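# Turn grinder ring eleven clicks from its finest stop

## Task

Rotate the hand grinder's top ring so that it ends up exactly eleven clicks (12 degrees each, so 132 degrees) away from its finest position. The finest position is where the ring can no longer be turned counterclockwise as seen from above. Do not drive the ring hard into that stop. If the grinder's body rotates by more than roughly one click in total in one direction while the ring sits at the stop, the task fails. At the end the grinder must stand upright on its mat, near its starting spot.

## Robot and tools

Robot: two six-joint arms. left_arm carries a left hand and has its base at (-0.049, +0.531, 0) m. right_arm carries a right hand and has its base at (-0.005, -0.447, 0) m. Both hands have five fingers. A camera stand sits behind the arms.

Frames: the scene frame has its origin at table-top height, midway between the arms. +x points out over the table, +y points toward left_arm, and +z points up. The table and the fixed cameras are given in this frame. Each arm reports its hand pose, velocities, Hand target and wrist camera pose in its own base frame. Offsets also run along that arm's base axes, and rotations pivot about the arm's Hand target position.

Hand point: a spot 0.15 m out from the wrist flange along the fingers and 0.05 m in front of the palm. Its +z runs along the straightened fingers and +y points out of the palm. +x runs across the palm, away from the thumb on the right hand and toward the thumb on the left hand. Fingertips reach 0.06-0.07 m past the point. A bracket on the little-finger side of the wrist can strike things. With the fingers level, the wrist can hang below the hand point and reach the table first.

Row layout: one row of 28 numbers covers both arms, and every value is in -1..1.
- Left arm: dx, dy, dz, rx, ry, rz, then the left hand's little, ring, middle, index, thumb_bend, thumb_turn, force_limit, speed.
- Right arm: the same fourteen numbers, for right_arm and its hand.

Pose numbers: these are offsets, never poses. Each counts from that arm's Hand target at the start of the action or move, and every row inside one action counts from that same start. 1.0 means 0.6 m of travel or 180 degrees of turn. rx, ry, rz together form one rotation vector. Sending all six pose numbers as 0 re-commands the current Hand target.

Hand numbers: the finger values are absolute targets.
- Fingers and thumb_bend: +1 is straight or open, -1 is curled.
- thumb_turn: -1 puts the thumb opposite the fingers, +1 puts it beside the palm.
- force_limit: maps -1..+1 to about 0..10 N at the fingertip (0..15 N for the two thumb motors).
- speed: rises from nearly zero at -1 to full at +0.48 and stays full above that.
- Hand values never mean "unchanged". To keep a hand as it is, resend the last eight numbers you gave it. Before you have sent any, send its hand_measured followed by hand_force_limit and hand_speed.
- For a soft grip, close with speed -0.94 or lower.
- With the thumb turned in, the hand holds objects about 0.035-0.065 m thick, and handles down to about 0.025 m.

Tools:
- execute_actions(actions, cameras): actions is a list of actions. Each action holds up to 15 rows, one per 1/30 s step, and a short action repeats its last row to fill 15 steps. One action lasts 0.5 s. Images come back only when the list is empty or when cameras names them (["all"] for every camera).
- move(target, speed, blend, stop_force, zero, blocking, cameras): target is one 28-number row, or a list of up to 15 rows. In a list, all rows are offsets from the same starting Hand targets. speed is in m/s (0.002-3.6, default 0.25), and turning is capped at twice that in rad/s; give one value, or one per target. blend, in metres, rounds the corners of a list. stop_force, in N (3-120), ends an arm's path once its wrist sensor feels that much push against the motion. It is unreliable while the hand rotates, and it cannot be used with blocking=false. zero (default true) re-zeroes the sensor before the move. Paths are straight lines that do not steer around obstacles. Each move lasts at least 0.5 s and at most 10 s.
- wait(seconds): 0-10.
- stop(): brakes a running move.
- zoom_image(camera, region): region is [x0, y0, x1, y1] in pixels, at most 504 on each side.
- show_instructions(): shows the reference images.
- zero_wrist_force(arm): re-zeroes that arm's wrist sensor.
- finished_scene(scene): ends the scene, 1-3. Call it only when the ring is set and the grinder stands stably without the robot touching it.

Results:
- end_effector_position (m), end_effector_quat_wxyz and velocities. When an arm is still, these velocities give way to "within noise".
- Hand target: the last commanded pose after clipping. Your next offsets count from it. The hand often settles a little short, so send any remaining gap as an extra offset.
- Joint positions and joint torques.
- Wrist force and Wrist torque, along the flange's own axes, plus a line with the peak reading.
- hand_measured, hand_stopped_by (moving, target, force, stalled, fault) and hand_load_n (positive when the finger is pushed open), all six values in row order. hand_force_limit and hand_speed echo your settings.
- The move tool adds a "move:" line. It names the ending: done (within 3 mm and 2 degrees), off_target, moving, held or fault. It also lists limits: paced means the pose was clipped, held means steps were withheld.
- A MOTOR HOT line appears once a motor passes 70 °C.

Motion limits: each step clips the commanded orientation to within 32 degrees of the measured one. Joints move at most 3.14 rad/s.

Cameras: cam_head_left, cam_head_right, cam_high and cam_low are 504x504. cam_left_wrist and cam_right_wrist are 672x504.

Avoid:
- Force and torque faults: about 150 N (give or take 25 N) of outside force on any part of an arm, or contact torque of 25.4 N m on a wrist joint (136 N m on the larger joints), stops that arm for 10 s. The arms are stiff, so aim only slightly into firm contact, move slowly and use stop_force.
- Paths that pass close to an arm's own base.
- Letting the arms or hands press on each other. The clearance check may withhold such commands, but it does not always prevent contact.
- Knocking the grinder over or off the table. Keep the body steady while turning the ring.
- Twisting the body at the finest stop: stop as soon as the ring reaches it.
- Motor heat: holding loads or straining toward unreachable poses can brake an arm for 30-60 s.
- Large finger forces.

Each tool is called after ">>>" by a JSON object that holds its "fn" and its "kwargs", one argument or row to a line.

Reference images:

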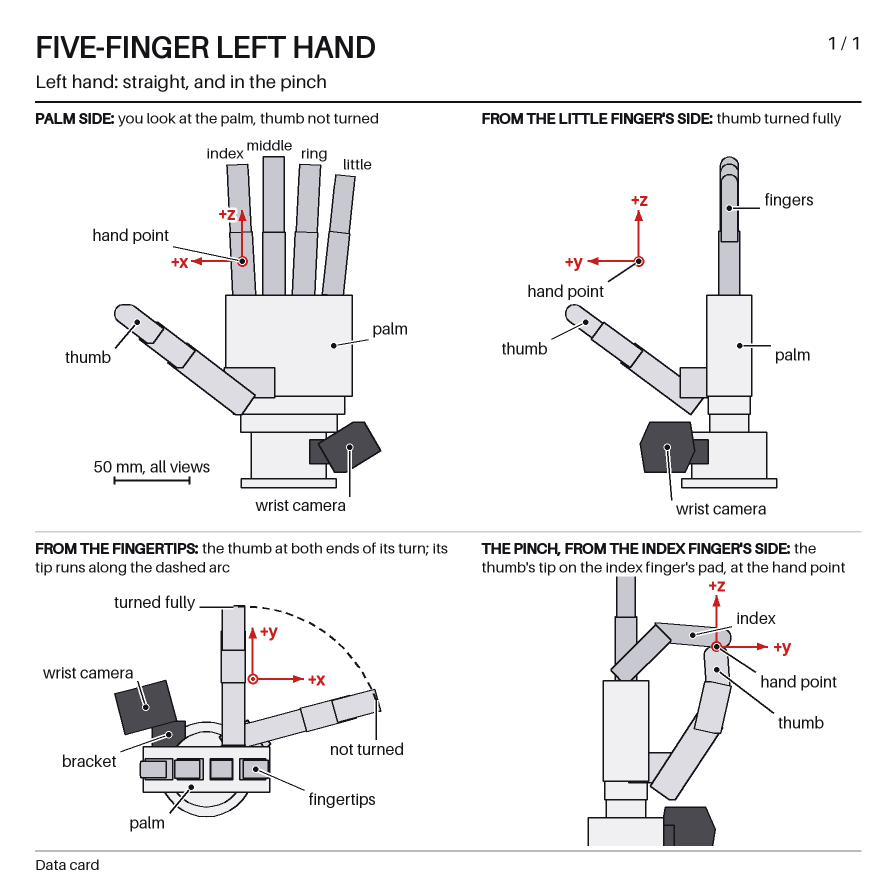

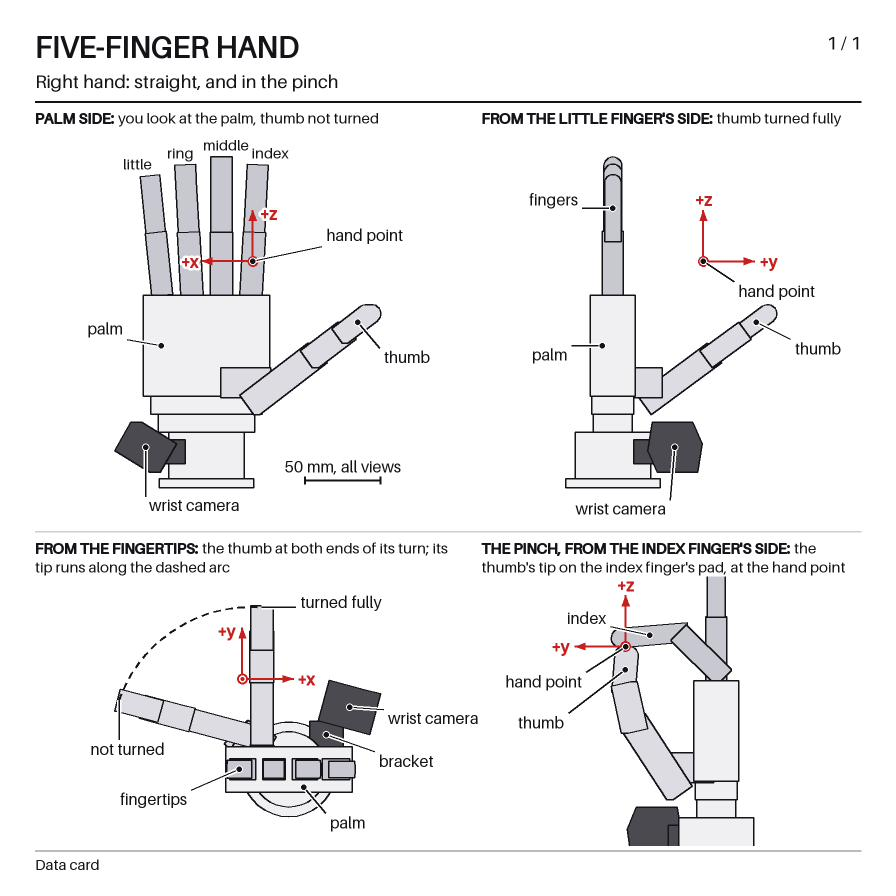

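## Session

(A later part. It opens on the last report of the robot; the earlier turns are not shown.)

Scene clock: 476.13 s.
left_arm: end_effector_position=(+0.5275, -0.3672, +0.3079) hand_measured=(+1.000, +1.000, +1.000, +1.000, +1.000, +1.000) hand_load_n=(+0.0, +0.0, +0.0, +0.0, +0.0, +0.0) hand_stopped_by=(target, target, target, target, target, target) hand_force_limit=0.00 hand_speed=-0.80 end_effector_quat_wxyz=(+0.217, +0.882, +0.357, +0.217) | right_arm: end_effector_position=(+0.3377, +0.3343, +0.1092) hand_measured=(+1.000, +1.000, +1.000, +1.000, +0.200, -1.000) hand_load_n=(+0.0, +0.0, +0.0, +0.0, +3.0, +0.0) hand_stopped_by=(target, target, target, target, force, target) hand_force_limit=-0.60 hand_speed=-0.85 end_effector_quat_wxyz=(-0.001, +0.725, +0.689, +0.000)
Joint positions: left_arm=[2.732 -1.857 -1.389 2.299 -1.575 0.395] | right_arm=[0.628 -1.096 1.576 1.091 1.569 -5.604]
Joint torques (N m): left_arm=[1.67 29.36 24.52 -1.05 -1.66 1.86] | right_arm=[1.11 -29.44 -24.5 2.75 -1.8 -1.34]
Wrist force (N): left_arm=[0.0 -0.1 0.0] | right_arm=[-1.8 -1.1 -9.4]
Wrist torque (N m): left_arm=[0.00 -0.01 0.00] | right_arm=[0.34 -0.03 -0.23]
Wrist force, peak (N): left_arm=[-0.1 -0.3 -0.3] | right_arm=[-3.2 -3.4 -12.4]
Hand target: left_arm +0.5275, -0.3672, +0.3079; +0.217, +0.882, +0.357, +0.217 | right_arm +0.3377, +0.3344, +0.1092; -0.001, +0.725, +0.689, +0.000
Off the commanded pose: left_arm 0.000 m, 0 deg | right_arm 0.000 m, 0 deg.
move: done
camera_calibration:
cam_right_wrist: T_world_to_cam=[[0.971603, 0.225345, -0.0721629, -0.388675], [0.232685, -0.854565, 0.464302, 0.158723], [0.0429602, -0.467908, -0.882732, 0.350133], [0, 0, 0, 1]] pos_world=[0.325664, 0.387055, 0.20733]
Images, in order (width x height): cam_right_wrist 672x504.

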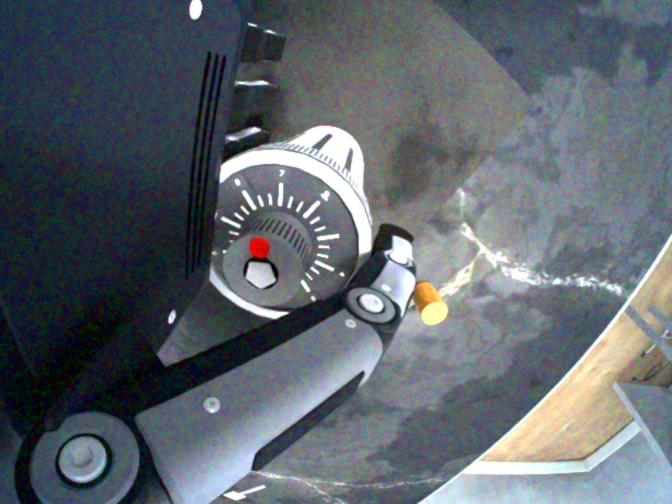

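>>> {"fn": "move", "kwargs": {
  "target": [
    [0,0,0,0,0,0,1,1,1,1,1,1,0,-0.8,0.0017,0.0043,0,0,0,0.0333,1,1,1,1,-0.1,-1,-0.6,-0.85]
  ],
  "speed": 0.15,
  "cameras": ["cam_right_wrist"]
}}

>>> {"fn": "zoom_image", "kwargs": {
  "camera": "cam_right_wrist",
  "region": [180, 100, 430, 350]
}}

Scene clock: 485.67 s.
left_arm: end_effector_position=(+0.5275, -0.3672, +0.3079) hand_measured=(+1.000, +1.000, +1.000, +1.000, +1.000, +1.000) hand_load_n=(+0.0, +0.0, +0.0, +0.0, +0.0, +0.0) hand_stopped_by=(target, target, target, target, target, target) hand_force_limit=0.00 hand_speed=-0.80 end_effector_quat_wxyz=(+0.217, +0.882, +0.357, +0.217) | right_arm: end_effector_position=(+0.3387, +0.3369, +0.1092) hand_measured=(+1.000, +1.000, +1.000, +1.000, +0.200, -1.000) hand_load_n=(+0.0, +0.0, +0.0, +0.0, +3.0, +1.5) hand_stopped_by=(target, target, target, target, force, target) hand_force_limit=-0.60 hand_speed=-0.85 end_effector_quat_wxyz=(-0.001, +0.688, +0.726, +0.000)
Joint positions: left_arm=[2.732 -1.857 -1.389 2.299 -1.575 0.395] | right_arm=[0.625 -1.106 1.591 1.086 1.569 -5.712]
Joint torques (N m): left_arm=[0.45 30.27 22.37 -0.84 -1.6 1.93] | right_arm=[-0.7 -30.14 -23.88 1.69 -1.55 -0.64]
Wrist force (N): left_arm=[-0.2 0.2 0.0] | right_arm=[-1.6 -1.1 -8.7]
Wrist torque (N m): left_arm=[0.04 0.02 -0.01] | right_arm=[0.33 -0.03 -0.12]
Wrist force, peak (N): left_arm=[-0.4 -0.1 0.1] | right_arm=[-2.2 -1.3 -10.6]
Hand target: left_arm +0.5275, -0.3672, +0.3079; +0.217, +0.882, +0.357, +0.217 | right_arm +0.3387, +0.3370, +0.1092; -0.001, +0.688, +0.726, +0.000
Off the commanded pose: left_arm 0.000 m, 0 deg | right_arm 0.000 m, 0 deg.
move: done
camera_calibration:
cam_right_wrist: T_world_to_cam=[[0.942753, 0.325599, -0.0721227, -0.414253], [0.320654, -0.825585, 0.464317, 0.12113], [0.0916378, -0.460863, -0.882727, 0.332436], [0, 0, 0, 1]] pos_world=[0.321234, 0.388091, 0.20733]
Images, in order (width x height): cam_right_wrist 672x504.

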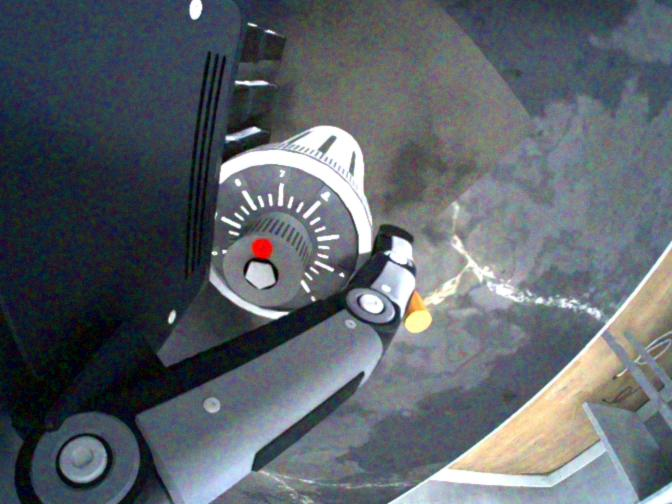

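Scaled by 2.016 from the camera's 672x504 image, which has a finer 960x720 frame.

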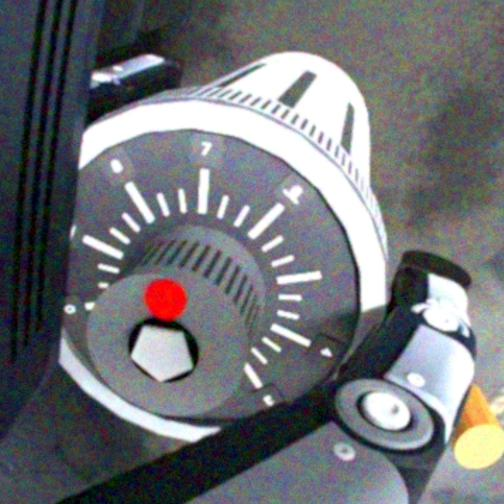

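>>> {"fn": "move", "kwargs": {
  "target": [
    [0,0,0,0,0,0,1,1,1,1,1,1,0,-0.8,0,0,-0.0012,0,0,0,1,1,1,1,-0.1,-1,-0.6,-0.85],
    [0,0,0,0,0,0,1,1,1,1,1,1,0,-0.8,0.0013,0.0045,-0.0012,0,0,0.0333,1,1,1,1,-0.1,-1,-0.6,-0.85]
  ],
  "speed": [0.02,0.15],
  "cameras": ["cam_right_wrist"]
}}

>>> {"fn": "zoom_image", "kwargs": {
  "camera": "cam_right_wrist",
  "region": [180, 100, 430, 350]
}}

>>> {"fn": "move", "kwargs": {
  "target": [
    [0,0,0,0,0,0,1,1,1,1,1,1,0,-0.8,0.0011,0.0091,0,0,0,0.0667,1,1,1,1,-0.1,-1,-0.6,-0.85]
  ],
  "speed": 0.15,
  "cameras": ["cam_right_wrist"]
}}

>>> {"fn": "zoom_image", "kwargs": {
  "camera": "cam_right_wrist",
  "region": [180, 100, 430, 350]
}}

Scene clock: 497.17 s.
left_arm: end_effector_position=(+0.5275, -0.3672, +0.3079) hand_measured=(+1.000, +1.000, +1.000, +1.000, +1.000, +1.000) hand_load_n=(+0.0, +0.0, +0.0, +0.0, +0.0, +0.0) hand_stopped_by=(target, target, target, target, target, target) hand_force_limit=0.00 hand_speed=-0.80 end_effector_quat_wxyz=(+0.217, +0.882, +0.357, +0.217) | right_arm: end_effector_position=(+0.3395, +0.3396, +0.1084) hand_measured=(+1.000, +1.000, +1.000, +1.000, +0.200, -1.000) hand_load_n=(+0.0, +0.0, +0.0, +0.0, +3.5, +1.5) hand_stopped_by=(target, target, target, target, force, target) hand_force_limit=-0.60 hand_speed=-0.85 end_effector_quat_wxyz=(-0.001, +0.649, +0.761, +0.000)
Joint positions: left_arm=[2.732 -1.857 -1.389 2.299 -1.575 0.395] | right_arm=[0.62 -1.114 1.606 1.08 1.569 -5.822]
Joint torques (N m): left_arm=[-0.04 30.57 23.64 -0.82 -1.85 2.11] | right_arm=[3.31 -20.06 -20.73 -0.26 -2.23 -1.05]
Wrist force (N): left_arm=[-0.1 -0.1 -0.1] | right_arm=[-3.1 -3.8 -25.6]
Wrist torque (N m): left_arm=[-0.01 0.01 0.00] | right_arm=[0.91 0.03 -0.24]
Wrist force, peak (N): left_arm=[0.0 -0.4 -0.2] | right_arm=[-3.4 -4.0 -26.7]
Hand target: left_arm +0.5275, -0.3672, +0.3079; +0.217, +0.882, +0.357, +0.217 | right_arm +0.3395, +0.3397, +0.1084; -0.001, +0.649, +0.761, +0.000
Off the commanded pose: left_arm 0.000 m, 0 deg | right_arm 0.000 m, 0 deg.
move: done
camera_calibration:
cam_right_wrist: T_world_to_cam=[[0.903635, 0.422169, -0.0722323, -0.435413], [0.405078, -0.78761, 0.464309, 0.0818439], [0.139126, -0.448825, -0.882723, 0.312761], [0, 0, 0, 1]] pos_world=[0.316788, 0.388654, 0.20663]
Images, in order (width x height): cam_right_wrist 672x504.

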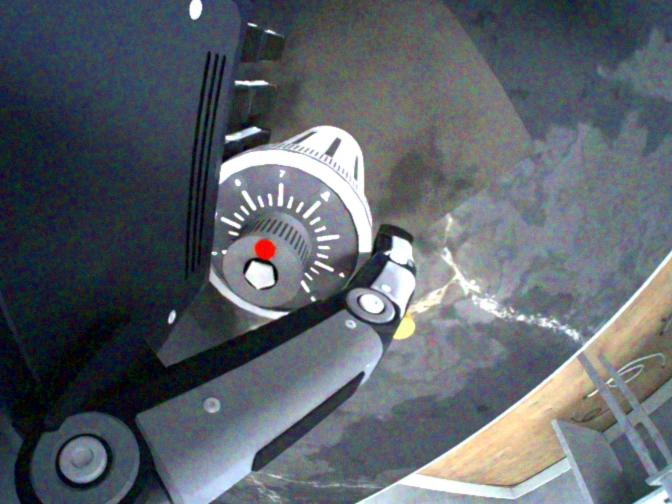

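Scaled by 2.016 from the camera's 672x504 image, which has a finer 960x720 frame.

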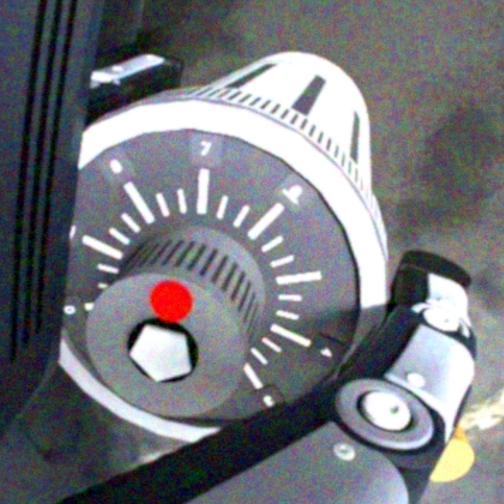

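Scene clock: 498.33 s.
left_arm: end_effector_position=(+0.5275, -0.3672, +0.3079) hand_measured=(+1.000, +1.000, +1.000, +1.000, +1.000, +1.000) hand_load_n=(+0.0, +0.0, +0.0, +0.0, +0.0, +0.0) hand_stopped_by=(target, target, target, target, target, target) hand_force_limit=0.00 hand_speed=-0.80 end_effector_quat_wxyz=(+0.217, +0.882, +0.357, +0.217) | right_arm: end_effector_position=(+0.3402, +0.3450, +0.1084) hand_measured=(+1.000, +1.000, +1.000, +1.000, +0.200, -1.000) hand_load_n=(+0.0, +0.0, +0.0, +0.0, +4.0, +3.0) hand_stopped_by=(target, target, target, target, force, target) hand_force_limit=-0.60 hand_speed=-0.85 end_effector_quat_wxyz=(-0.001, +0.566, +0.825, +0.000)
Joint positions: left_arm=[2.732 -1.857 -1.389 2.299 -1.575 0.395] | right_arm=[0.607 -1.131 1.632 1.071 1.57 -6.044]
Joint torques (N m): left_arm=[1.29 30.38 23.53 -0.97 -1.56 1.99] | right_arm=[8.42 -22.39 -20.74 2.1 -2 -1.14]
Wrist force (N): left_arm=[0.0 0.0 0.0] | right_arm=[-1.4 -0.7 -19.9]
Wrist torque (N m): left_arm=[0.01 0.00 0.00] | right_arm=[0.77 0.13 0.04]
Wrist force, peak (N): left_arm=[0.0 -0.3 -0.1] | right_arm=[-3.6 -3.6 -27.0]
Hand target: left_arm +0.5275, -0.3672, +0.3079; +0.217, +0.882, +0.357, +0.217 | right_arm +0.3402, +0.3451, +0.1084; -0.001, +0.566, +0.825, +0.000
Off the commanded pose: left_arm 0.000 m, 0 deg | right_arm 0.000 m, 0 deg.
move: done
camera_calibration:
cam_right_wrist: T_world_to_cam=[[0.796039, 0.600931, -0.072141, -0.463381], [0.560032, -0.686118, 0.464334, -0.00189895], [0.229535, -0.410029, -0.882717, 0.270956], [0, 0, 0, 1]] pos_world=[0.307739, 0.388257, 0.20663]
Images, in order (width x height): cam_right_wrist 672x504.

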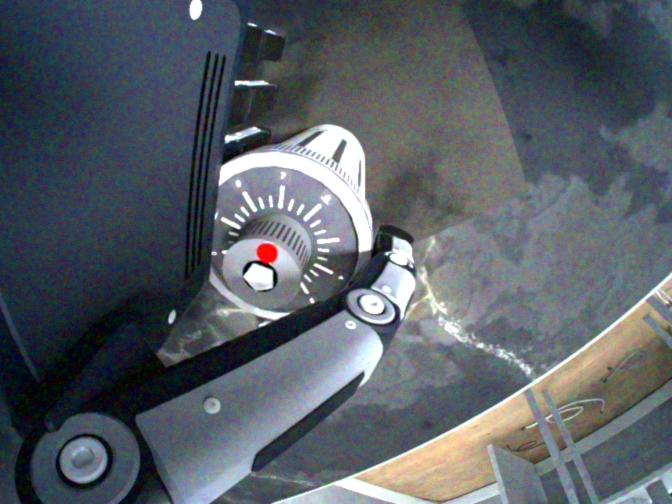

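Scaled by 2.016 from the camera's 672x504 image, which has a finer 960x720 frame.

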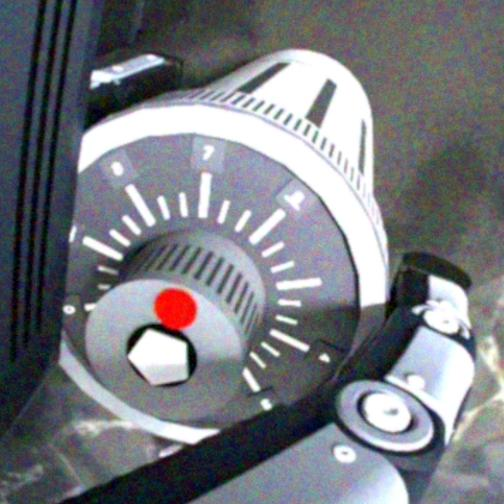

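>>> {"fn": "move", "kwargs": {
  "target": [
    [0,0,0,0,0,0,1,1,1,1,1,1,0,-0.8,-0.0001,0.0045,0,0,0,0.0333,1,1,1,1,-0.1,-1,-0.6,-0.85]
  ],
  "speed": 0.15,
  "cameras": ["cam_right_wrist"]
}}

>>> {"fn": "zoom_image", "kwargs": {
  "camera": "cam_right_wrist",
  "region": [180, 100, 430, 350]
}}

Scene clock: 514.73 s.
left_arm: end_effector_position=(+0.5275, -0.3672, +0.3079) hand_measured=(+1.000, +1.000, +1.000, +1.000, +1.000, +1.000) hand_load_n=(+0.0, +0.0, +0.0, +0.0, +0.0, +0.0) hand_stopped_by=(target, target, target, target, target, target) hand_force_limit=0.00 hand_speed=-0.80 end_effector_quat_wxyz=(+0.217, +0.882, +0.357, +0.217) | right_arm: end_effector_position=(+0.3401, +0.3477, +0.1084) hand_measured=(+1.000, +1.000, +1.000, +1.000, +0.200, -1.000) hand_load_n=(-0.5, +0.0, +0.0, +0.0, +3.0, +3.5) hand_stopped_by=(target, target, target, target, force, target) hand_force_limit=-0.60 hand_speed=-0.85 end_effector_quat_wxyz=(-0.001, +0.522, +0.853, +0.000)
Joint positions: left_arm=[2.732 -1.857 -1.389 2.299 -1.575 0.395] | right_arm=[0.599 -1.139 1.644 1.067 1.57 -6.157]
Joint torques (N m): left_arm=[0.64 30.91 23.71 -0.77 -1.82 1.99] | right_arm=[5.83 -24.51 -17.73 0 -1.13 -0.86]
Wrist force (N): left_arm=[-0.1 -0.1 0.0] | right_arm=[1.6 -2.4 -20.0]
Wrist torque (N m): left_arm=[0.00 0.01 0.00] | right_arm=[0.79 0.39 0.14]
Wrist force, peak (N): left_arm=[0.0 -0.4 -0.2] | right_arm=[1.0 -2.6 -20.6]
Hand target: left_arm +0.5275, -0.3672, +0.3079; +0.217, +0.882, +0.357, +0.217 | right_arm +0.3401, +0.3478, +0.1084; -0.001, +0.522, +0.853, +0.000
Off the commanded pose: left_arm 0.000 m, 0 deg | right_arm 0.000 m, 0 deg.
move: done
camera_calibration:
cam_right_wrist: T_world_to_cam=[[0.7289, 0.6808, -0.0722217, -0.46991], [0.628676, -0.623837, 0.46432, -0.04497], [0.271054, -0.383847, -0.882718, 0.248876], [0, 0, 0, 1]] pos_world=[0.30333, 0.387391, 0.20663]
Images, in order (width x height): cam_right_wrist 672x504.

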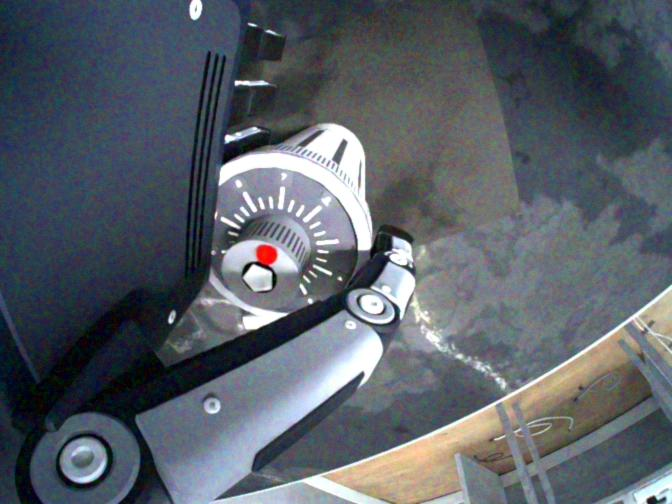

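Scaled by 2.016 from the camera's 672x504 image, which has a finer 960x720 frame.

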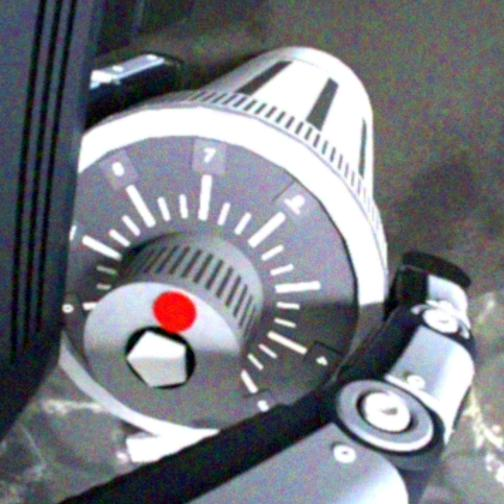

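>>> {"fn": "move", "kwargs": {
  "target": [
    [0,0,0,0,0,0,1,1,1,1,1,1,0,-0.8,0,0,0.0022,0,0,0,1,1,1,1,-0.1,-1,-0.6,-0.85]
  ],
  "speed": 0.02
}}

>>> {"fn": "execute_actions", "kwargs": {
  "actions": [
    [[0,0,0,0,0,0,1,1,1,1,1,1,0,-0.8,0,0,0,0,0,0,1,1,1,1,0.9,-1,-0.6,-0.7]]
  ]
}}

>>> {"fn": "move", "kwargs": {
  "target": [
    [0,0,0,0,0,0,1,1,1,1,1,1,0,-0.8,-0.0178,-0.0091,0.0028,0,0,0,1,1,1,1,0.9,-1,-0.6,-0.7],
    [0,0,0,0,0,0,1,1,1,1,1,1,0,-0.8,0.0178,-0.0698,0.1,0,0,0,1,1,1,1,0.9,-1,-0.6,-0.7]
  ],
  "speed": [0.05,0.15],
  "blend": [0.001,0],
  "cameras": ["cam_right_wrist"]
}}

Scene clock: 528.30 s.
left_arm: end_effector_position=(+0.5275, -0.3672, +0.3079) hand_measured=(+1.000, +1.000, +1.000, +1.000, +1.000, +1.000) hand_load_n=(+0.0, +0.0, +0.0, +0.0, +0.0, +0.0) hand_stopped_by=(target, target, target, target, target, target) hand_force_limit=0.00 hand_speed=-0.80 end_effector_quat_wxyz=(+0.217, +0.882, +0.357, +0.217) | right_arm: end_effector_position=(+0.3401, +0.3478, +0.1097) hand_measured=(+1.000, +1.000, +1.000, +1.000, +0.200, -1.000) hand_load_n=(+0.0, +0.5, +0.0, +0.0, +3.0, +1.0) hand_stopped_by=(target, target, target, target, force, target) hand_force_limit=-0.60 hand_speed=-0.85 end_effector_quat_wxyz=(-0.001, +0.522, +0.853, +0.000)
Joint positions: left_arm=[2.732 -1.857 -1.389 2.299 -1.575 0.395] | right_arm=[0.599 -1.14 1.642 1.07 1.57 -6.157]
Joint torques (N m): left_arm=[1.96 30.33 23.37 -1.03 -1.61 2.08] | right_arm=[8.85 -46.09 -25.51 4.09 -0.61 -1.53]
Wrist force (N): left_arm=[-0.1 -0.1 0.0] | right_arm=[0.2 -1.1 2.2]
Wrist torque (N m): left_arm=[-0.02 0.02 0.00] | right_arm=[-0.02 0.04 -0.14]
Wrist force, peak (N): left_arm=[-0.1 -0.4 0.0] | right_arm=[1.7 -2.4 -20.5]
Hand target: left_arm +0.5275, -0.3672, +0.3079; +0.217, +0.882, +0.357, +0.217 | right_arm +0.3401, +0.3478, +0.1098; -0.001, +0.522, +0.853, +0.000
Off the commanded pose: left_arm 0.000 m, 0 deg | right_arm 0.000 m, 0 deg.
move: done

Scene clock: 530.20 s.
left_arm: end_effector_position=(+0.5275, -0.3672, +0.3079) hand_measured=(+1.000, +1.000, +1.000, +1.000, +1.000, +1.000) hand_load_n=(+0.0, +0.0, +0.0, +0.0, +0.0, +0.0) hand_stopped_by=(target, target, target, target, target, target) hand_force_limit=0.00 hand_speed=-0.80 end_effector_quat_wxyz=(+0.217, +0.882, +0.357, +0.217) | right_arm: end_effector_position=(+0.3401, +0.3478, +0.1098) hand_measured=(+1.000, +1.000, +1.000, +1.000, +0.900, -1.000) hand_load_n=(+0.0, +0.0, +0.0, +0.0, +0.0, +0.0) hand_stopped_by=(target, target, target, target, target, target) hand_force_limit=-0.60 hand_speed=-0.70 end_effector_quat_wxyz=(-0.001, +0.522, +0.853, +0.000)
Joint positions: left_arm=[2.732 -1.857 -1.389 2.299 -1.575 0.395] | right_arm=[0.599 -1.14 1.642 1.07 1.57 -6.157]
Joint torques (N m): left_arm=[-0.22 30.71 22.97 -0.97 -1.75 2.06] | right_arm=[9.92 -36.87 -19.09 0.63 0.11 -0.65]
Wrist force (N): left_arm=[0.1 -0.2 0.2] | right_arm=[-0.3 -0.5 -1.5]
Wrist torque (N m): left_arm=[-0.04 -0.01 0.01] | right_arm=[0.02 0.04 -0.15]
Wrist force, peak (N): left_arm=[-0.2 -0.5 -0.1] | right_arm=[0.2 -0.8 2.7]
Hand target: left_arm +0.5275, -0.3672, +0.3079; +0.217, +0.882, +0.357, +0.217 | right_arm +0.3401, +0.3478, +0.1098; -0.001, +0.522, +0.853, +0.000
Off the commanded pose: left_arm 0.000 m, 0 deg | right_arm 0.000 m, 0 deg.

Scene clock: 531.37 s.
left_arm: end_effector_position=(+0.5275, -0.3672, +0.3079) hand_measured=(+1.000, +1.000, +1.000, +1.000, +1.000, +1.000) hand_load_n=(+0.0, +0.0, +0.0, +0.0, -0.5, +0.0) hand_stopped_by=(target, target, target, target, target, target) hand_force_limit=0.00 hand_speed=-0.80 end_effector_quat_wxyz=(+0.217, +0.882, +0.357, +0.217) | right_arm: end_effector_position=(+0.3508, +0.3060, +0.1697) hand_measured=(+1.000, +1.000, +1.000, +1.000, +0.900, -1.000) hand_load_n=(+0.0, +0.0, +0.0, +0.0, +0.0, +0.0) hand_stopped_by=(target, target, target, target, target, target) hand_force_limit=-0.60 hand_speed=-0.70 end_effector_quat_wxyz=(-0.001, +0.522, +0.853, +0.000)
Joint positions: left_arm=[2.732 -1.857 -1.389 2.299 -1.575 0.395] | right_arm=[0.498 -1.257 1.64 1.188 1.57 -6.258]
Joint torques (N m): left_arm=[0.48 29.12 23.41 -0.72 -1.72 2] | right_arm=[-6.41 -36.5 -7 3.77 -1.15 -0.11]
Wrist force (N): left_arm=[-0.1 0.1 0.1] | right_arm=[0.0 -0.7 -1.7]
Wrist torque (N m): left_arm=[0.03 0.01 -0.01] | right_arm=[-0.08 0.05 -0.11]
Wrist force, peak (N): left_arm=[0.3 -0.2 -0.2] | right_arm=[-0.8 -0.7 -2.8]
Hand target: left_arm +0.5275, -0.3672, +0.3079; +0.217, +0.882, +0.357, +0.217 | right_arm +0.3508, +0.3059, +0.1698; -0.001, +0.522, +0.853, +0.000
Off the commanded pose: left_arm 0.000 m, 0 deg | right_arm 0.000 m, 0 deg.
move: done
camera_calibration:
cam_right_wrist: T_world_to_cam=[[0.728715, 0.681024, -0.0719751, -0.444911], [0.628762, -0.623716, 0.464367, -0.106318], [0.271353, -0.383646, -0.882713, 0.283877], [0, 0, 0, 1]] pos_world=[0.314031, 0.345592, 0.26793]
Images, in order (width x height): cam_right_wrist 672x504.

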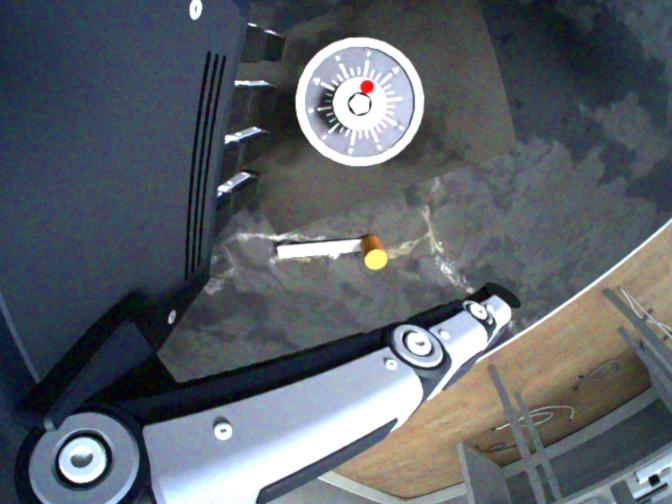

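Great overhead view.

>>> {"fn": "zoom_image", "kwargs": {
  "camera": "cam_right_wrist",
  "region": [290, 32, 430, 172]
}}

Scaled by 3.600 from the camera's 672x504 image, which has a finer 960x720 frame.

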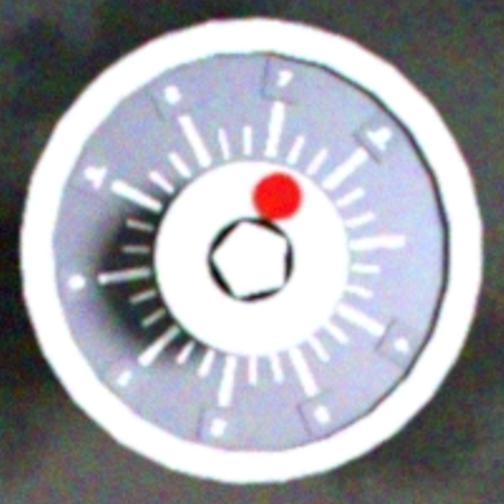

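>>> {"fn": "move", "kwargs": {
  "target": [
    [0,0,0,0,0,0,1,1,1,1,1,1,0,-0.8,-0.0328,0.0627,-0.0955,0,0,0,1,1,1,1,0.9,-1,-0.6,-0.7],
    [0,0,0,0,0,0,1,1,1,1,1,1,0,-0.8,-0.0180,0.0703,-0.1,0,0,0,1,1,1,1,0.9,-1,-0.6,-0.7]
  ],
  "speed": [0.12,0.05],
  "blend": [0.001,0]
}}

>>> {"fn": "execute_actions", "kwargs": {
  "actions": [
    [[0,0,0,0,0,0,1,1,1,1,1,1,0,-0.8,0,0,0,0,0,0,1,1,1,1,0.4,-1,-0.5,-0.5]],
    [[0,0,0,0,0,0,1,1,1,1,1,1,0,-0.8,0,0,0,0,0,0,1,1,1,1,-0.1,-1,-0.5,-0.85]]
  ]
}}

>>> {"fn": "move", "kwargs": {
  "target": [
    [0,0,0,0,0,0,1,1,1,1,1,1,0,-0.8,0,0,-0.02,0,0,0,1,1,1,1,-0.1,-1,-0.5,-0.85]
  ],
  "speed": 0.01,
  "stop_force": 11,
  "cameras": ["cam_right_wrist"]
}}

>>> {"fn": "zoom_image", "kwargs": {
  "camera": "cam_right_wrist",
  "region": [180, 100, 430, 350]
}}

Scene clock: 556.73 s.
left_arm: end_effector_position=(+0.5275, -0.3672, +0.3079) hand_measured=(+1.000, +1.000, +1.000, +1.000, +1.000, +1.000) hand_load_n=(+0.0, +0.0, +0.0, +0.0, +0.0, +0.0) hand_stopped_by=(target, target, target, target, target, target) hand_force_limit=0.00 hand_speed=-0.80 end_effector_quat_wxyz=(+0.217, +0.882, +0.357, +0.217) | right_arm: end_effector_position=(+0.3400, +0.3481, +0.1098) hand_measured=(+1.000, +1.000, +1.000, +1.000, +0.900, -1.000) hand_load_n=(+0.0, +0.0, +0.0, +0.0, +0.0, +0.0) hand_stopped_by=(target, target, target, target, target, target) hand_force_limit=-0.60 hand_speed=-0.70 end_effector_quat_wxyz=(-0.001, +0.522, +0.853, +0.000)
Joint positions: left_arm=[2.732 -1.857 -1.389 2.299 -1.575 0.395] | right_arm=[0.6 -1.14 1.642 1.07 1.57 -6.156]
Joint torques (N m): left_arm=[0.46 30.03 23.79 -0.65 -1.69 2.08] | right_arm=[8.48 -44.24 -7.23 0.12 1.39 1.17]
Wrist force (N): left_arm=[-0.1 0.1 -0.2] | right_arm=[-0.3 -0.6 -1.4]
Wrist torque (N m): left_arm=[0.02 0.01 -0.01] | right_arm=[0.01 0.04 0.04]
Wrist force, peak (N): left_arm=[-0.2 -0.3 0.1] | right_arm=[-0.1 -0.9 -3.4]
Hand target: left_arm +0.5275, -0.3672, +0.3079; +0.217, +0.882, +0.357, +0.217 | right_arm +0.3400, +0.3481, +0.1098; -0.001, +0.522, +0.853, +0.000
Off the commanded pose: left_arm 0.000 m, 0 deg | right_arm 0.000 m, 0 deg.
move: done

Scene clock: 559.27 s.
left_arm: end_effector_position=(+0.5275, -0.3672, +0.3079) hand_measured=(+1.000, +1.000, +1.000, +1.000, +1.000, +1.000) hand_load_n=(+0.0, +0.0, +0.0, +0.0, +0.0, +0.0) hand_stopped_by=(target, target, target, target, target, target) hand_force_limit=0.00 hand_speed=-0.80 end_effector_quat_wxyz=(+0.217, +0.882, +0.357, +0.217) | right_arm: end_effector_position=(+0.3400, +0.3481, +0.1098) hand_measured=(+1.000, +1.000, +1.000, +1.000, +0.194, -1.000) hand_load_n=(+0.0, +0.0, +0.0, +0.0, +4.5, +0.5) hand_stopped_by=(target, target, target, target, force, target) hand_force_limit=-0.50 hand_speed=-0.85 end_effector_quat_wxyz=(-0.001, +0.522, +0.853, +0.000)
Joint positions: left_arm=[2.732 -1.857 -1.389 2.299 -1.575 0.395] | right_arm=[0.6 -1.14 1.642 1.07 1.57 -6.156]
Joint torques (N m): left_arm=[1.1 31.54 23.78 -0.8 -1.51 2.13] | right_arm=[9.73 -36.51 -4.98 1.42 0.89 1.83]
Wrist force (N): left_arm=[0.2 -0.1 0.1] | right_arm=[-0.1 2.0 -3.5]
Wrist torque (N m): left_arm=[-0.01 -0.03 0.01] | right_arm=[0.09 0.05 0.09]
Wrist force, peak (N): left_arm=[-0.2 -0.4 0.2] | right_arm=[-0.1 1.9 -3.9]
Hand target: left_arm +0.5275, -0.3672, +0.3079; +0.217, +0.882, +0.357, +0.217 | right_arm +0.3400, +0.3481, +0.1098; -0.001, +0.522, +0.853, +0.000
Off the commanded pose: left_arm 0.000 m, 0 deg | right_arm 0.000 m, 0 deg.

Scene clock: 560.37 s.
left_arm: end_effector_position=(+0.5275, -0.3672, +0.3079) hand_measured=(+1.000, +1.000, +1.000, +1.000, +1.000, +1.000) hand_load_n=(+0.0, +0.0, +0.0, +0.0, +0.0, +0.0) hand_stopped_by=(target, target, target, target, target, target) hand_force_limit=0.00 hand_speed=-0.80 end_effector_quat_wxyz=(+0.217, +0.882, +0.357, +0.217) | right_arm: end_effector_position=(+0.3400, +0.3481, +0.1088) hand_measured=(+1.000, +1.000, +1.000, +1.000, +0.194, -1.000) hand_load_n=(+0.0, +0.0, +0.0, -0.5, +5.0, +0.5) hand_stopped_by=(target, target, target, target, force, target) hand_force_limit=-0.50 hand_speed=-0.85 end_effector_quat_wxyz=(-0.001, +0.522, +0.853, +0.000)
Joint positions: left_arm=[2.732 -1.857 -1.389 2.299 -1.575 0.395] | right_arm=[0.6 -1.139 1.643 1.068 1.57 -6.156]
Joint torques (N m): left_arm=[1.06 30.34 23.38 -0.85 -1.68 2.08] | right_arm=[7.1 -37.56 -22.5 3.39 0.87 1.88]
Wrist force (N): left_arm=[-0.2 -0.1 -0.1] | right_arm=[0.3 -0.3 -15.6]
Wrist torque (N m): left_arm=[0.00 0.02 -0.01] | right_arm=[0.48 0.21 0.07]
Wrist force, peak (N): left_arm=[-0.2 0.3 -0.3] | right_arm=[0.2 -1.8 -24.6]
Hand target: left_arm +0.5275, -0.3672, +0.3079; +0.217, +0.882, +0.357, +0.217 | right_arm +0.3400, +0.3481, +0.1088; -0.001, +0.522, +0.853, +0.000 (not the last commanded pose)
Off the commanded pose: left_arm 0.000 m, 0 deg | right_arm 0.011 m, 0 deg.
move: contact (right_arm)
camera_calibration:
cam_right_wrist: T_world_to_cam=[[0.728665, 0.681058, -0.0721654, -0.469981], [0.628864, -0.62362, 0.464357, -0.044992], [0.27125, -0.383743, -0.882703, 0.249296], [0, 0, 0, 1]] pos_world=[0.303131, 0.387692, 0.20703]
Images, in order (width x height): cam_right_wrist 672x504.

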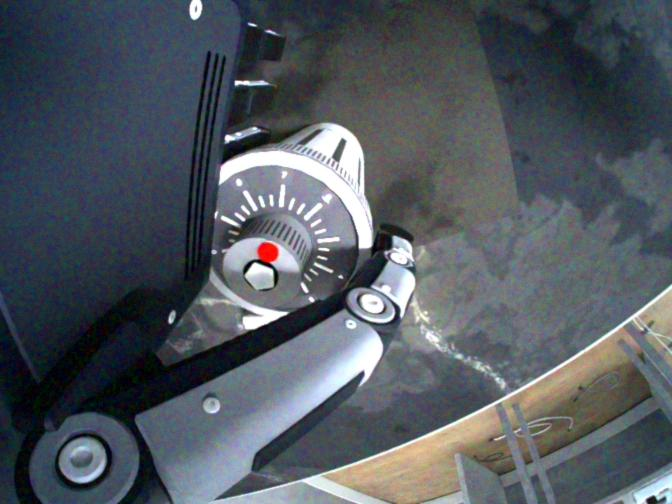

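Scaled by 2.016 from the camera's 672x504 image, which has a finer 960x720 frame.

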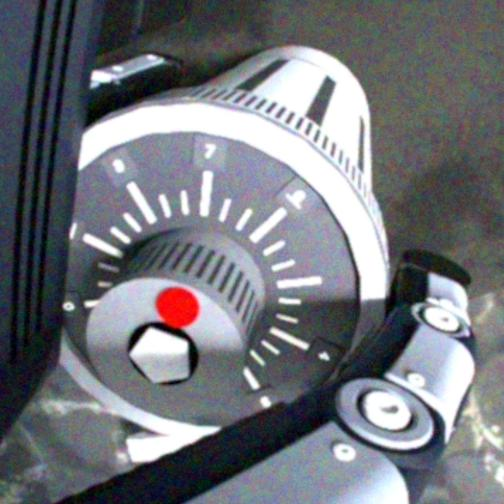

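>>> {"fn": "move", "kwargs": {
  "target": [
    [0,0,0,0,0,0,1,1,1,1,1,1,0,-0.8,-0.0002,-0.0092,0,0,0,-0.0667,1,1,1,1,-0.1,-1,-0.5,-0.85],
    [0,0,0,0,0,0,1,1,1,1,1,1,0,-0.8,-0.0023,-0.0182,0,0,0,-0.1333,1,1,1,1,-0.1,-1,-0.5,-0.85],
    [0,0,0,0,0,0,1,1,1,1,1,1,0,-0.8,-0.0062,-0.0266,0,0,0,-0.2,1,1,1,1,-0.1,-1,-0.5,-0.85],
    [0,0,0,0,0,0,1,1,1,1,1,1,0,-0.8,-0.0117,-0.0340,0,0,0,-0.2667,1,1,1,1,-0.1,-1,-0.5,-0.85],
    [0,0,0,0,0,0,1,1,1,1,1,1,0,-0.8,-0.0187,-0.0400,0,0,0,-0.3333,1,1,1,1,-0.1,-1,-0.5,-0.85]
  ],
  "speed": 0.15,
  "blend": 0.001,
  "cameras": ["cam_right_wrist"]
}}

>>> {"fn": "zoom_image", "kwargs": {
  "camera": "cam_right_wrist",
  "region": [180, 100, 430, 350]
}}

Scene clock: 579.53 s.
left_arm: end_effector_position=(+0.5275, -0.3672, +0.3079) hand_measured=(+1.000, +1.000, +1.000, +1.000, +1.000, +1.000) hand_load_n=(+0.5, +0.0, +0.0, +0.0, +0.0, +0.0) hand_stopped_by=(target, target, target, target, target, target) hand_force_limit=0.00 hand_speed=-0.80 end_effector_quat_wxyz=(+0.217, +0.882, +0.357, +0.217) | right_arm: end_effector_position=(+0.3288, +0.3241, +0.1089) hand_measured=(+1.000, +1.000, +1.000, +1.000, +0.194, -1.000) hand_load_n=(+0.0, +0.0, +0.0, +0.0, +4.5, +1.0) hand_stopped_by=(target, target, target, target, force, target) hand_force_limit=-0.50 hand_speed=-0.85 end_effector_quat_wxyz=(-0.001, +0.878, +0.478, +0.000)
Joint positions: left_arm=[2.732 -1.857 -1.389 2.299 -1.575 0.395] | right_arm=[0.634 -1.05 1.504 1.116 1.569 -5.075]
Joint torques (N m): left_arm=[1.13 29.99 24.31 -0.74 -1.66 2.12] | right_arm=[-4.66 -39.63 -0.91 -1.53 1.48 0.61]
Wrist force (N): left_arm=[-0.3 0.1 -0.1] | right_arm=[0.2 -5.4 -19.2]
Wrist torque (N m): left_arm=[0.01 0.04 -0.02] | right_arm=[0.69 0.16 0.06]
Wrist force, peak (N): left_arm=[-0.1 -0.6 -0.2] | right_arm=[0.0 -5.2 -19.3]
Hand target: left_arm +0.5275, -0.3672, +0.3079; +0.217, +0.882, +0.357, +0.217 | right_arm +0.3288, +0.3241, +0.1088; -0.001, +0.878, +0.478, +0.000
Off the commanded pose: left_arm 0.000 m, 0 deg | right_arm 0.000 m, 0 deg.
move: done
camera_calibration:
cam_right_wrist: T_world_to_cam=[[0.954204, -0.29031, -0.0722104, -0.204845], [-0.22543, -0.856461, 0.464388, 0.303441], [-0.196662, -0.426843, -0.882683, 0.410948], [0, 0, 0, 1]] pos_world=[0.344687, 0.375827, 0.20703]
Images, in order (width x height): cam_right_wrist 672x504.

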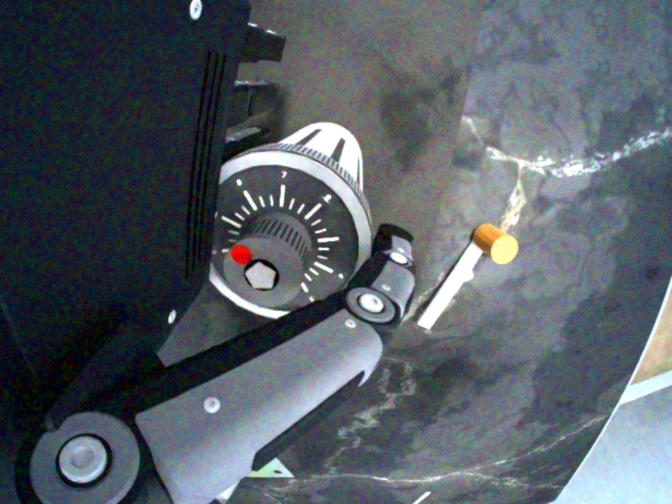

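Scaled by 2.016 from the camera's 672x504 image, which has a finer 960x720 frame.

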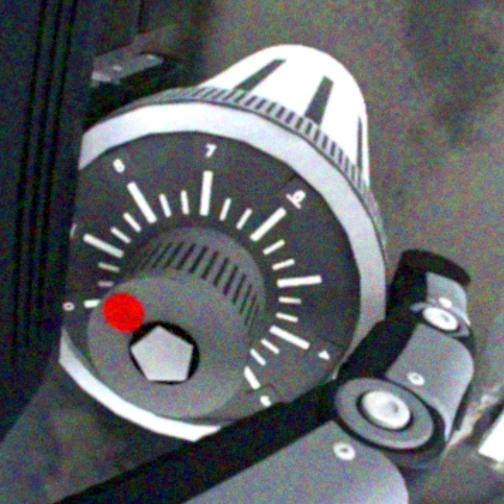

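>>> {"fn": "move", "kwargs": {
  "target": [
    [0,0,0,0,0,0,1,1,1,1,1,1,0,-0.8,-0.0086,-0.0042,0.0003,0,0,-0.0667,1,1,1,1,-0.1,-1,-0.5,-0.85],
    [0,0,0,0,0,0,1,1,1,1,1,1,0,-0.8,-0.0174,-0.0069,0.0003,0,0,-0.1333,1,1,1,1,-0.1,-1,-0.5,-0.85],
    [0,0,0,0,0,0,1,1,1,1,1,1,0,-0.8,-0.0266,-0.0077,0.0003,0,0,-0.2,1,1,1,1,-0.1,-1,-0.5,-0.85],
    [0,0,0,0,0,0,1,1,1,1,1,1,0,-0.8,-0.0357,-0.0065,0.0003,0,0,-0.2667,1,1,1,1,-0.1,-1,-0.5,-0.85],
    [0,0,0,0,0,0,1,1,1,1,1,1,0,-0.8,-0.0444,-0.0035,0.0003,0,0,-0.3333,1,1,1,1,-0.1,-1,-0.5,-0.85],
    [0,0,0,0,0,0,1,1,1,1,1,1,0,-0.8,-0.0524,0.0011,0.0003,0,0,-0.4,1,1,1,1,-0.1,-1,-0.5,-0.85]
  ],
  "speed": 0.15,
  "blend": 0.001,
  "cameras": ["cam_right_wrist"]
}}

>>> {"fn": "zoom_image", "kwargs": {
  "camera": "cam_right_wrist",
  "region": [180, 100, 430, 350]
}}

Scene clock: 591.97 s.
left_arm: end_effector_position=(+0.5275, -0.3672, +0.3079) hand_measured=(+1.000, +1.000, +1.000, +1.000, +1.000, +1.000) hand_load_n=(+0.5, +0.0, +0.0, +0.0, +0.0, +0.0) hand_stopped_by=(target, target, target, target, target, target) hand_force_limit=0.00 hand_speed=-0.80 end_effector_quat_wxyz=(+0.217, +0.882, +0.357, +0.217) | right_arm: end_effector_position=(+0.2974, +0.3247, +0.1090) hand_measured=(+1.000, +1.000, +1.000, +1.000, +0.194, -1.000) hand_load_n=(+0.0, +0.0, +0.0, +0.0, +4.0, +1.5) hand_stopped_by=(target, target, target, target, force, target) hand_force_limit=-0.50 hand_speed=-0.85 end_effector_quat_wxyz=(+0.000, +0.992, -0.130, +0.001)
Joint positions: left_arm=[2.732 -1.857 -1.389 2.299 -1.575 0.395] | right_arm=[0.565 -0.996 1.415 1.15 1.571 -3.887]
Joint torques (N m): left_arm=[1.02 29.55 23.79 -0.64 -1.78 1.88] | right_arm=[7.35 -41.85 0.15 -1.18 2.7 0.53]
Wrist force (N): left_arm=[-0.4 0.0 0.2] | right_arm=[-1.9 -7.4 -19.6]
Wrist torque (N m): left_arm=[-0.02 0.07 -0.03] | right_arm=[0.80 0.00 0.02]
Wrist force, peak (N): left_arm=[-0.4 0.0 0.3] | right_arm=[-1.9 -7.5 -19.8]
Hand target: left_arm +0.5275, -0.3672, +0.3079; +0.217, +0.882, +0.357, +0.217 | right_arm +0.2973, +0.3248, +0.1090; +0.000, +0.992, -0.130, +0.001
Off the commanded pose: left_arm 0.000 m, 0 deg | right_arm 0.000 m, 0 deg.
move: done
camera_calibration:
cam_right_wrist: T_world_to_cam=[[0.0187483, -0.997219, -0.0721236, 0.333062], [-0.88424, -0.0502064, 0.464326, 0.23091], [-0.466656, 0.0550693, -0.882723, 0.329012], [0, 0, 0, 1]] pos_world=[0.351471, 0.32561, 0.20723]
Images, in order (width x height): cam_right_wrist 672x504.

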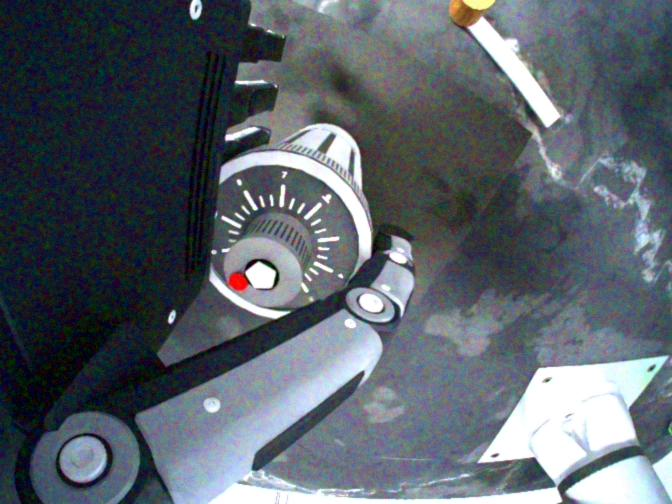

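Scaled by 2.016 from the camera's 672x504 image, which has a finer 960x720 frame.

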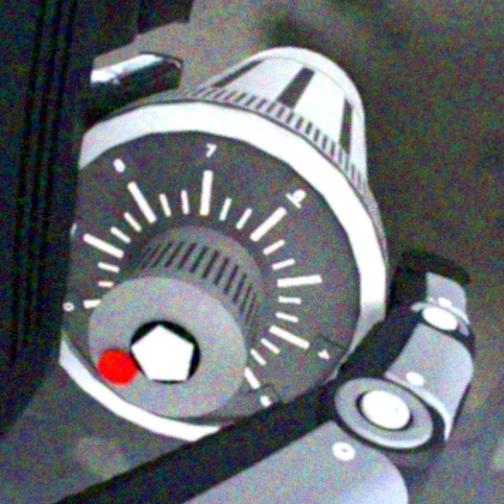

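>>> {"fn": "move", "kwargs": {
  "target": [
    [0,0,0,0,0,0,1,1,1,1,1,1,0,-0.8,0,0,0.0018,0,0,0,1,1,1,1,-0.1,-1,-0.5,-0.85]
  ],
  "speed": 0.02
}}

>>> {"fn": "execute_actions", "kwargs": {
  "actions": [
    [[0,0,0,0,0,0,1,1,1,1,1,1,0,-0.8,0,0,0,0,0,0,1,1,1,1,0.9,-1,-0.6,-0.7]]
  ]
}}

>>> {"fn": "move", "kwargs": {
  "target": [
    [0,0,0,0,0,0,1,1,1,1,1,1,0,-0.8,0.0052,0.0193,0.0028,0,0,0,1,1,1,1,0.9,-1,-0.6,-0.7],
    [0,0,0,0,0,0,1,1,1,1,1,1,0,-0.8,-0.0633,0.0332,0.1,0,0,0,1,1,1,1,0.9,-1,-0.6,-0.7]
  ],
  "speed": [0.05,0.15],
  "blend": [0.001,0],
  "cameras": ["cam_right_wrist","cam_head_left","cam_low"]
}}

>>> {"fn": "zoom_image", "kwargs": {
  "camera": "cam_right_wrist",
  "region": [290, 32, 430, 172]
}}

Scene clock: 601.60 s.
left_arm: end_effector_position=(+0.5275, -0.3672, +0.3079) hand_measured=(+1.000, +1.000, +1.000, +1.000, +1.000, +1.000) hand_load_n=(+0.0, +0.0, +0.0, +0.0, +0.0, +0.0) hand_stopped_by=(target, target, target, target, target, target) hand_force_limit=0.00 hand_speed=-0.80 end_effector_quat_wxyz=(+0.217, +0.882, +0.357, +0.217) | right_arm: end_effector_position=(+0.2973, +0.3248, +0.1101) hand_measured=(+1.000, +1.000, +1.000, +1.000, +0.194, -1.000) hand_load_n=(+0.0, +0.0, +0.0, +0.0, +4.0, +0.5) hand_stopped_by=(target, target, target, target, force, target) hand_force_limit=-0.50 hand_speed=-0.85 end_effector_quat_wxyz=(+0.000, +0.992, -0.130, +0.001)
Joint positions: left_arm=[2.732 -1.857 -1.389 2.299 -1.575 0.395] | right_arm=[0.565 -0.997 1.413 1.153 1.571 -3.887]
Joint torques (N m): left_arm=[1.58 31.31 23.06 -0.83 -1.79 2.03] | right_arm=[7.06 -53.78 -27.24 5.11 0.87 1.27]
Wrist force (N): left_arm=[-0.1 0.1 0.1] | right_arm=[-0.1 -1.3 3.8]
Wrist torque (N m): left_arm=[0.00 0.03 -0.01] | right_arm=[-0.14 -0.08 0.15]
Wrist force, peak (N): left_arm=[0.2 -0.4 -0.2] | right_arm=[-1.9 -7.4 -20.0]
Hand target: left_arm +0.5275, -0.3672, +0.3079; +0.217, +0.882, +0.357, +0.217 | right_arm +0.2973, +0.3248, +0.1101; +0.000, +0.992, -0.130, +0.001
Off the commanded pose: left_arm 0.000 m, 0 deg | right_arm 0.000 m, 0 deg.
move: done

Scene clock: 603.53 s.
left_arm: end_effector_position=(+0.5275, -0.3672, +0.3079) hand_measured=(+1.000, +1.000, +1.000, +1.000, +1.000, +1.000) hand_load_n=(+0.0, +0.0, +0.0, +0.0, +0.0, +0.0) hand_stopped_by=(target, target, target, target, target, target) hand_force_limit=0.00 hand_speed=-0.80 end_effector_quat_wxyz=(+0.217, +0.882, +0.357, +0.217) | right_arm: end_effector_position=(+0.2973, +0.3248, +0.1101) hand_measured=(+1.000, +1.000, +1.000, +1.000, +0.900, -1.000) hand_load_n=(+0.0, +0.0, +0.0, +0.0, +0.0, +0.0) hand_stopped_by=(target, target, target, target, target, target) hand_force_limit=-0.60 hand_speed=-0.70 end_effector_quat_wxyz=(+0.000, +0.992, -0.130, +0.001)
Joint positions: left_arm=[2.732 -1.857 -1.389 2.299 -1.575 0.395] | right_arm=[0.565 -0.997 1.413 1.153 1.571 -3.887]
Joint torques (N m): left_arm=[1.1 29.85 23.81 -0.89 -1.91 2.09] | right_arm=[6.85 -42.9 -18.61 0.61 0.69 1.27]
Wrist force (N): left_arm=[0.0 0.1 -0.2] | right_arm=[-0.1 -0.4 -1.3]
Wrist torque (N m): left_arm=[0.02 0.00 -0.01] | right_arm=[-0.07 -0.01 0.17]
Wrist force, peak (N): left_arm=[-0.3 -0.3 0.3] | right_arm=[-0.1 -1.3 4.4]
Hand target: left_arm +0.5275, -0.3672, +0.3079; +0.217, +0.882, +0.357, +0.217 | right_arm +0.2973, +0.3248, +0.1101; +0.000, +0.992, -0.130, +0.001
Off the commanded pose: left_arm 0.000 m, 0 deg | right_arm 0.000 m, 0 deg.

Scene clock: 604.70 s.
left_arm: end_effector_position=(+0.5275, -0.3672, +0.3079) hand_measured=(+1.000, +1.000, +1.000, +1.000, +1.000, +1.000) hand_load_n=(+0.0, +0.0, +0.0, -0.5, +0.0, +0.0) hand_stopped_by=(target, target, target, target, target, target) hand_force_limit=0.00 hand_speed=-0.80 end_effector_quat_wxyz=(+0.217, +0.882, +0.357, +0.217) | right_arm: end_effector_position=(+0.2594, +0.3448, +0.1701) hand_measured=(+1.000, +1.000, +1.000, +1.000, +0.900, -1.000) hand_load_n=(+0.0, +0.0, +0.0, -0.5, +0.0, +0.0) hand_stopped_by=(target, target, target, target, target, target) hand_force_limit=-0.60 hand_speed=-0.70 end_effector_quat_wxyz=(-0.001, +0.992, -0.130, +0.001)
Joint positions: left_arm=[2.732 -1.857 -1.389 2.299 -1.575 0.395] | right_arm=[0.643 -1.068 1.364 1.273 1.571 -3.809]
Joint torques (N m): left_arm=[1.78 31.1 23.57 -1.09 -1.55 1.96] | right_arm=[-1.36 -46.34 -7.06 2.91 1.28 -1.19]
Wrist force (N): left_arm=[-0.1 0.1 0.2] | right_arm=[-0.1 -0.6 -1.6]
Wrist torque (N m): left_arm=[0.00 0.02 -0.01] | right_arm=[-0.01 0.01 0.11]
Wrist force, peak (N): left_arm=[0.0 -0.4 0.1] | right_arm=[-0.8 -0.5 -2.9]
Hand target: left_arm +0.5275, -0.3672, +0.3079; +0.217, +0.882, +0.357, +0.217 | right_arm +0.2593, +0.3447, +0.1701; +0.000, +0.992, -0.130, +0.001
Off the commanded pose: left_arm 0.000 m, 0 deg | right_arm 0.000 m, 0 deg.
move: done
camera_calibration:
cam_right_wrist: T_world_to_cam=[[0.0186707, -0.997208, -0.0722956, 0.358185], [-0.884349, -0.0502053, 0.464119, 0.170079], [-0.466453, 0.0552691, -0.882818, 0.363916], [0, 0, 0, 1]] pos_world=[0.313471, 0.345611, 0.268229]
Images, in order (width x height): cam_head_left 504x504, cam_low 504x504, cam_right_wrist 672x504.

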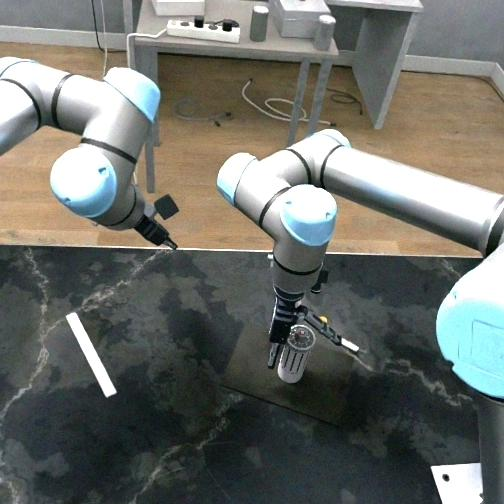

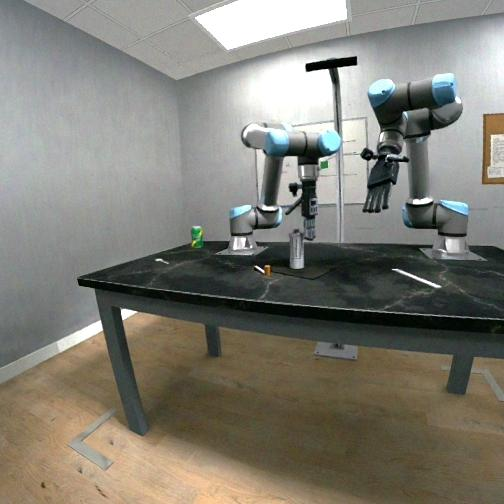

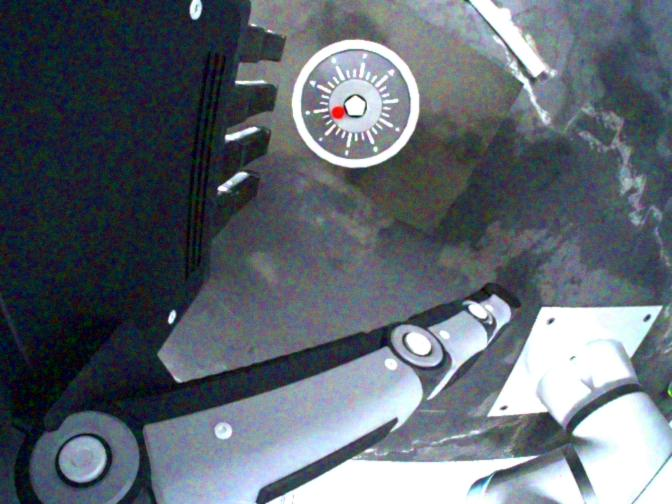

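Scaled by 3.600 from the camera's 672x504 image, which has a finer 960x720 frame.

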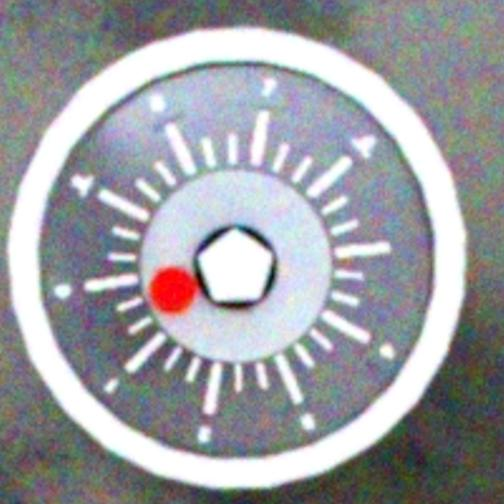

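>>> {"fn": "finished_scene", "kwargs": {
  "scene": 1
}}

The scene is finished: the task was done.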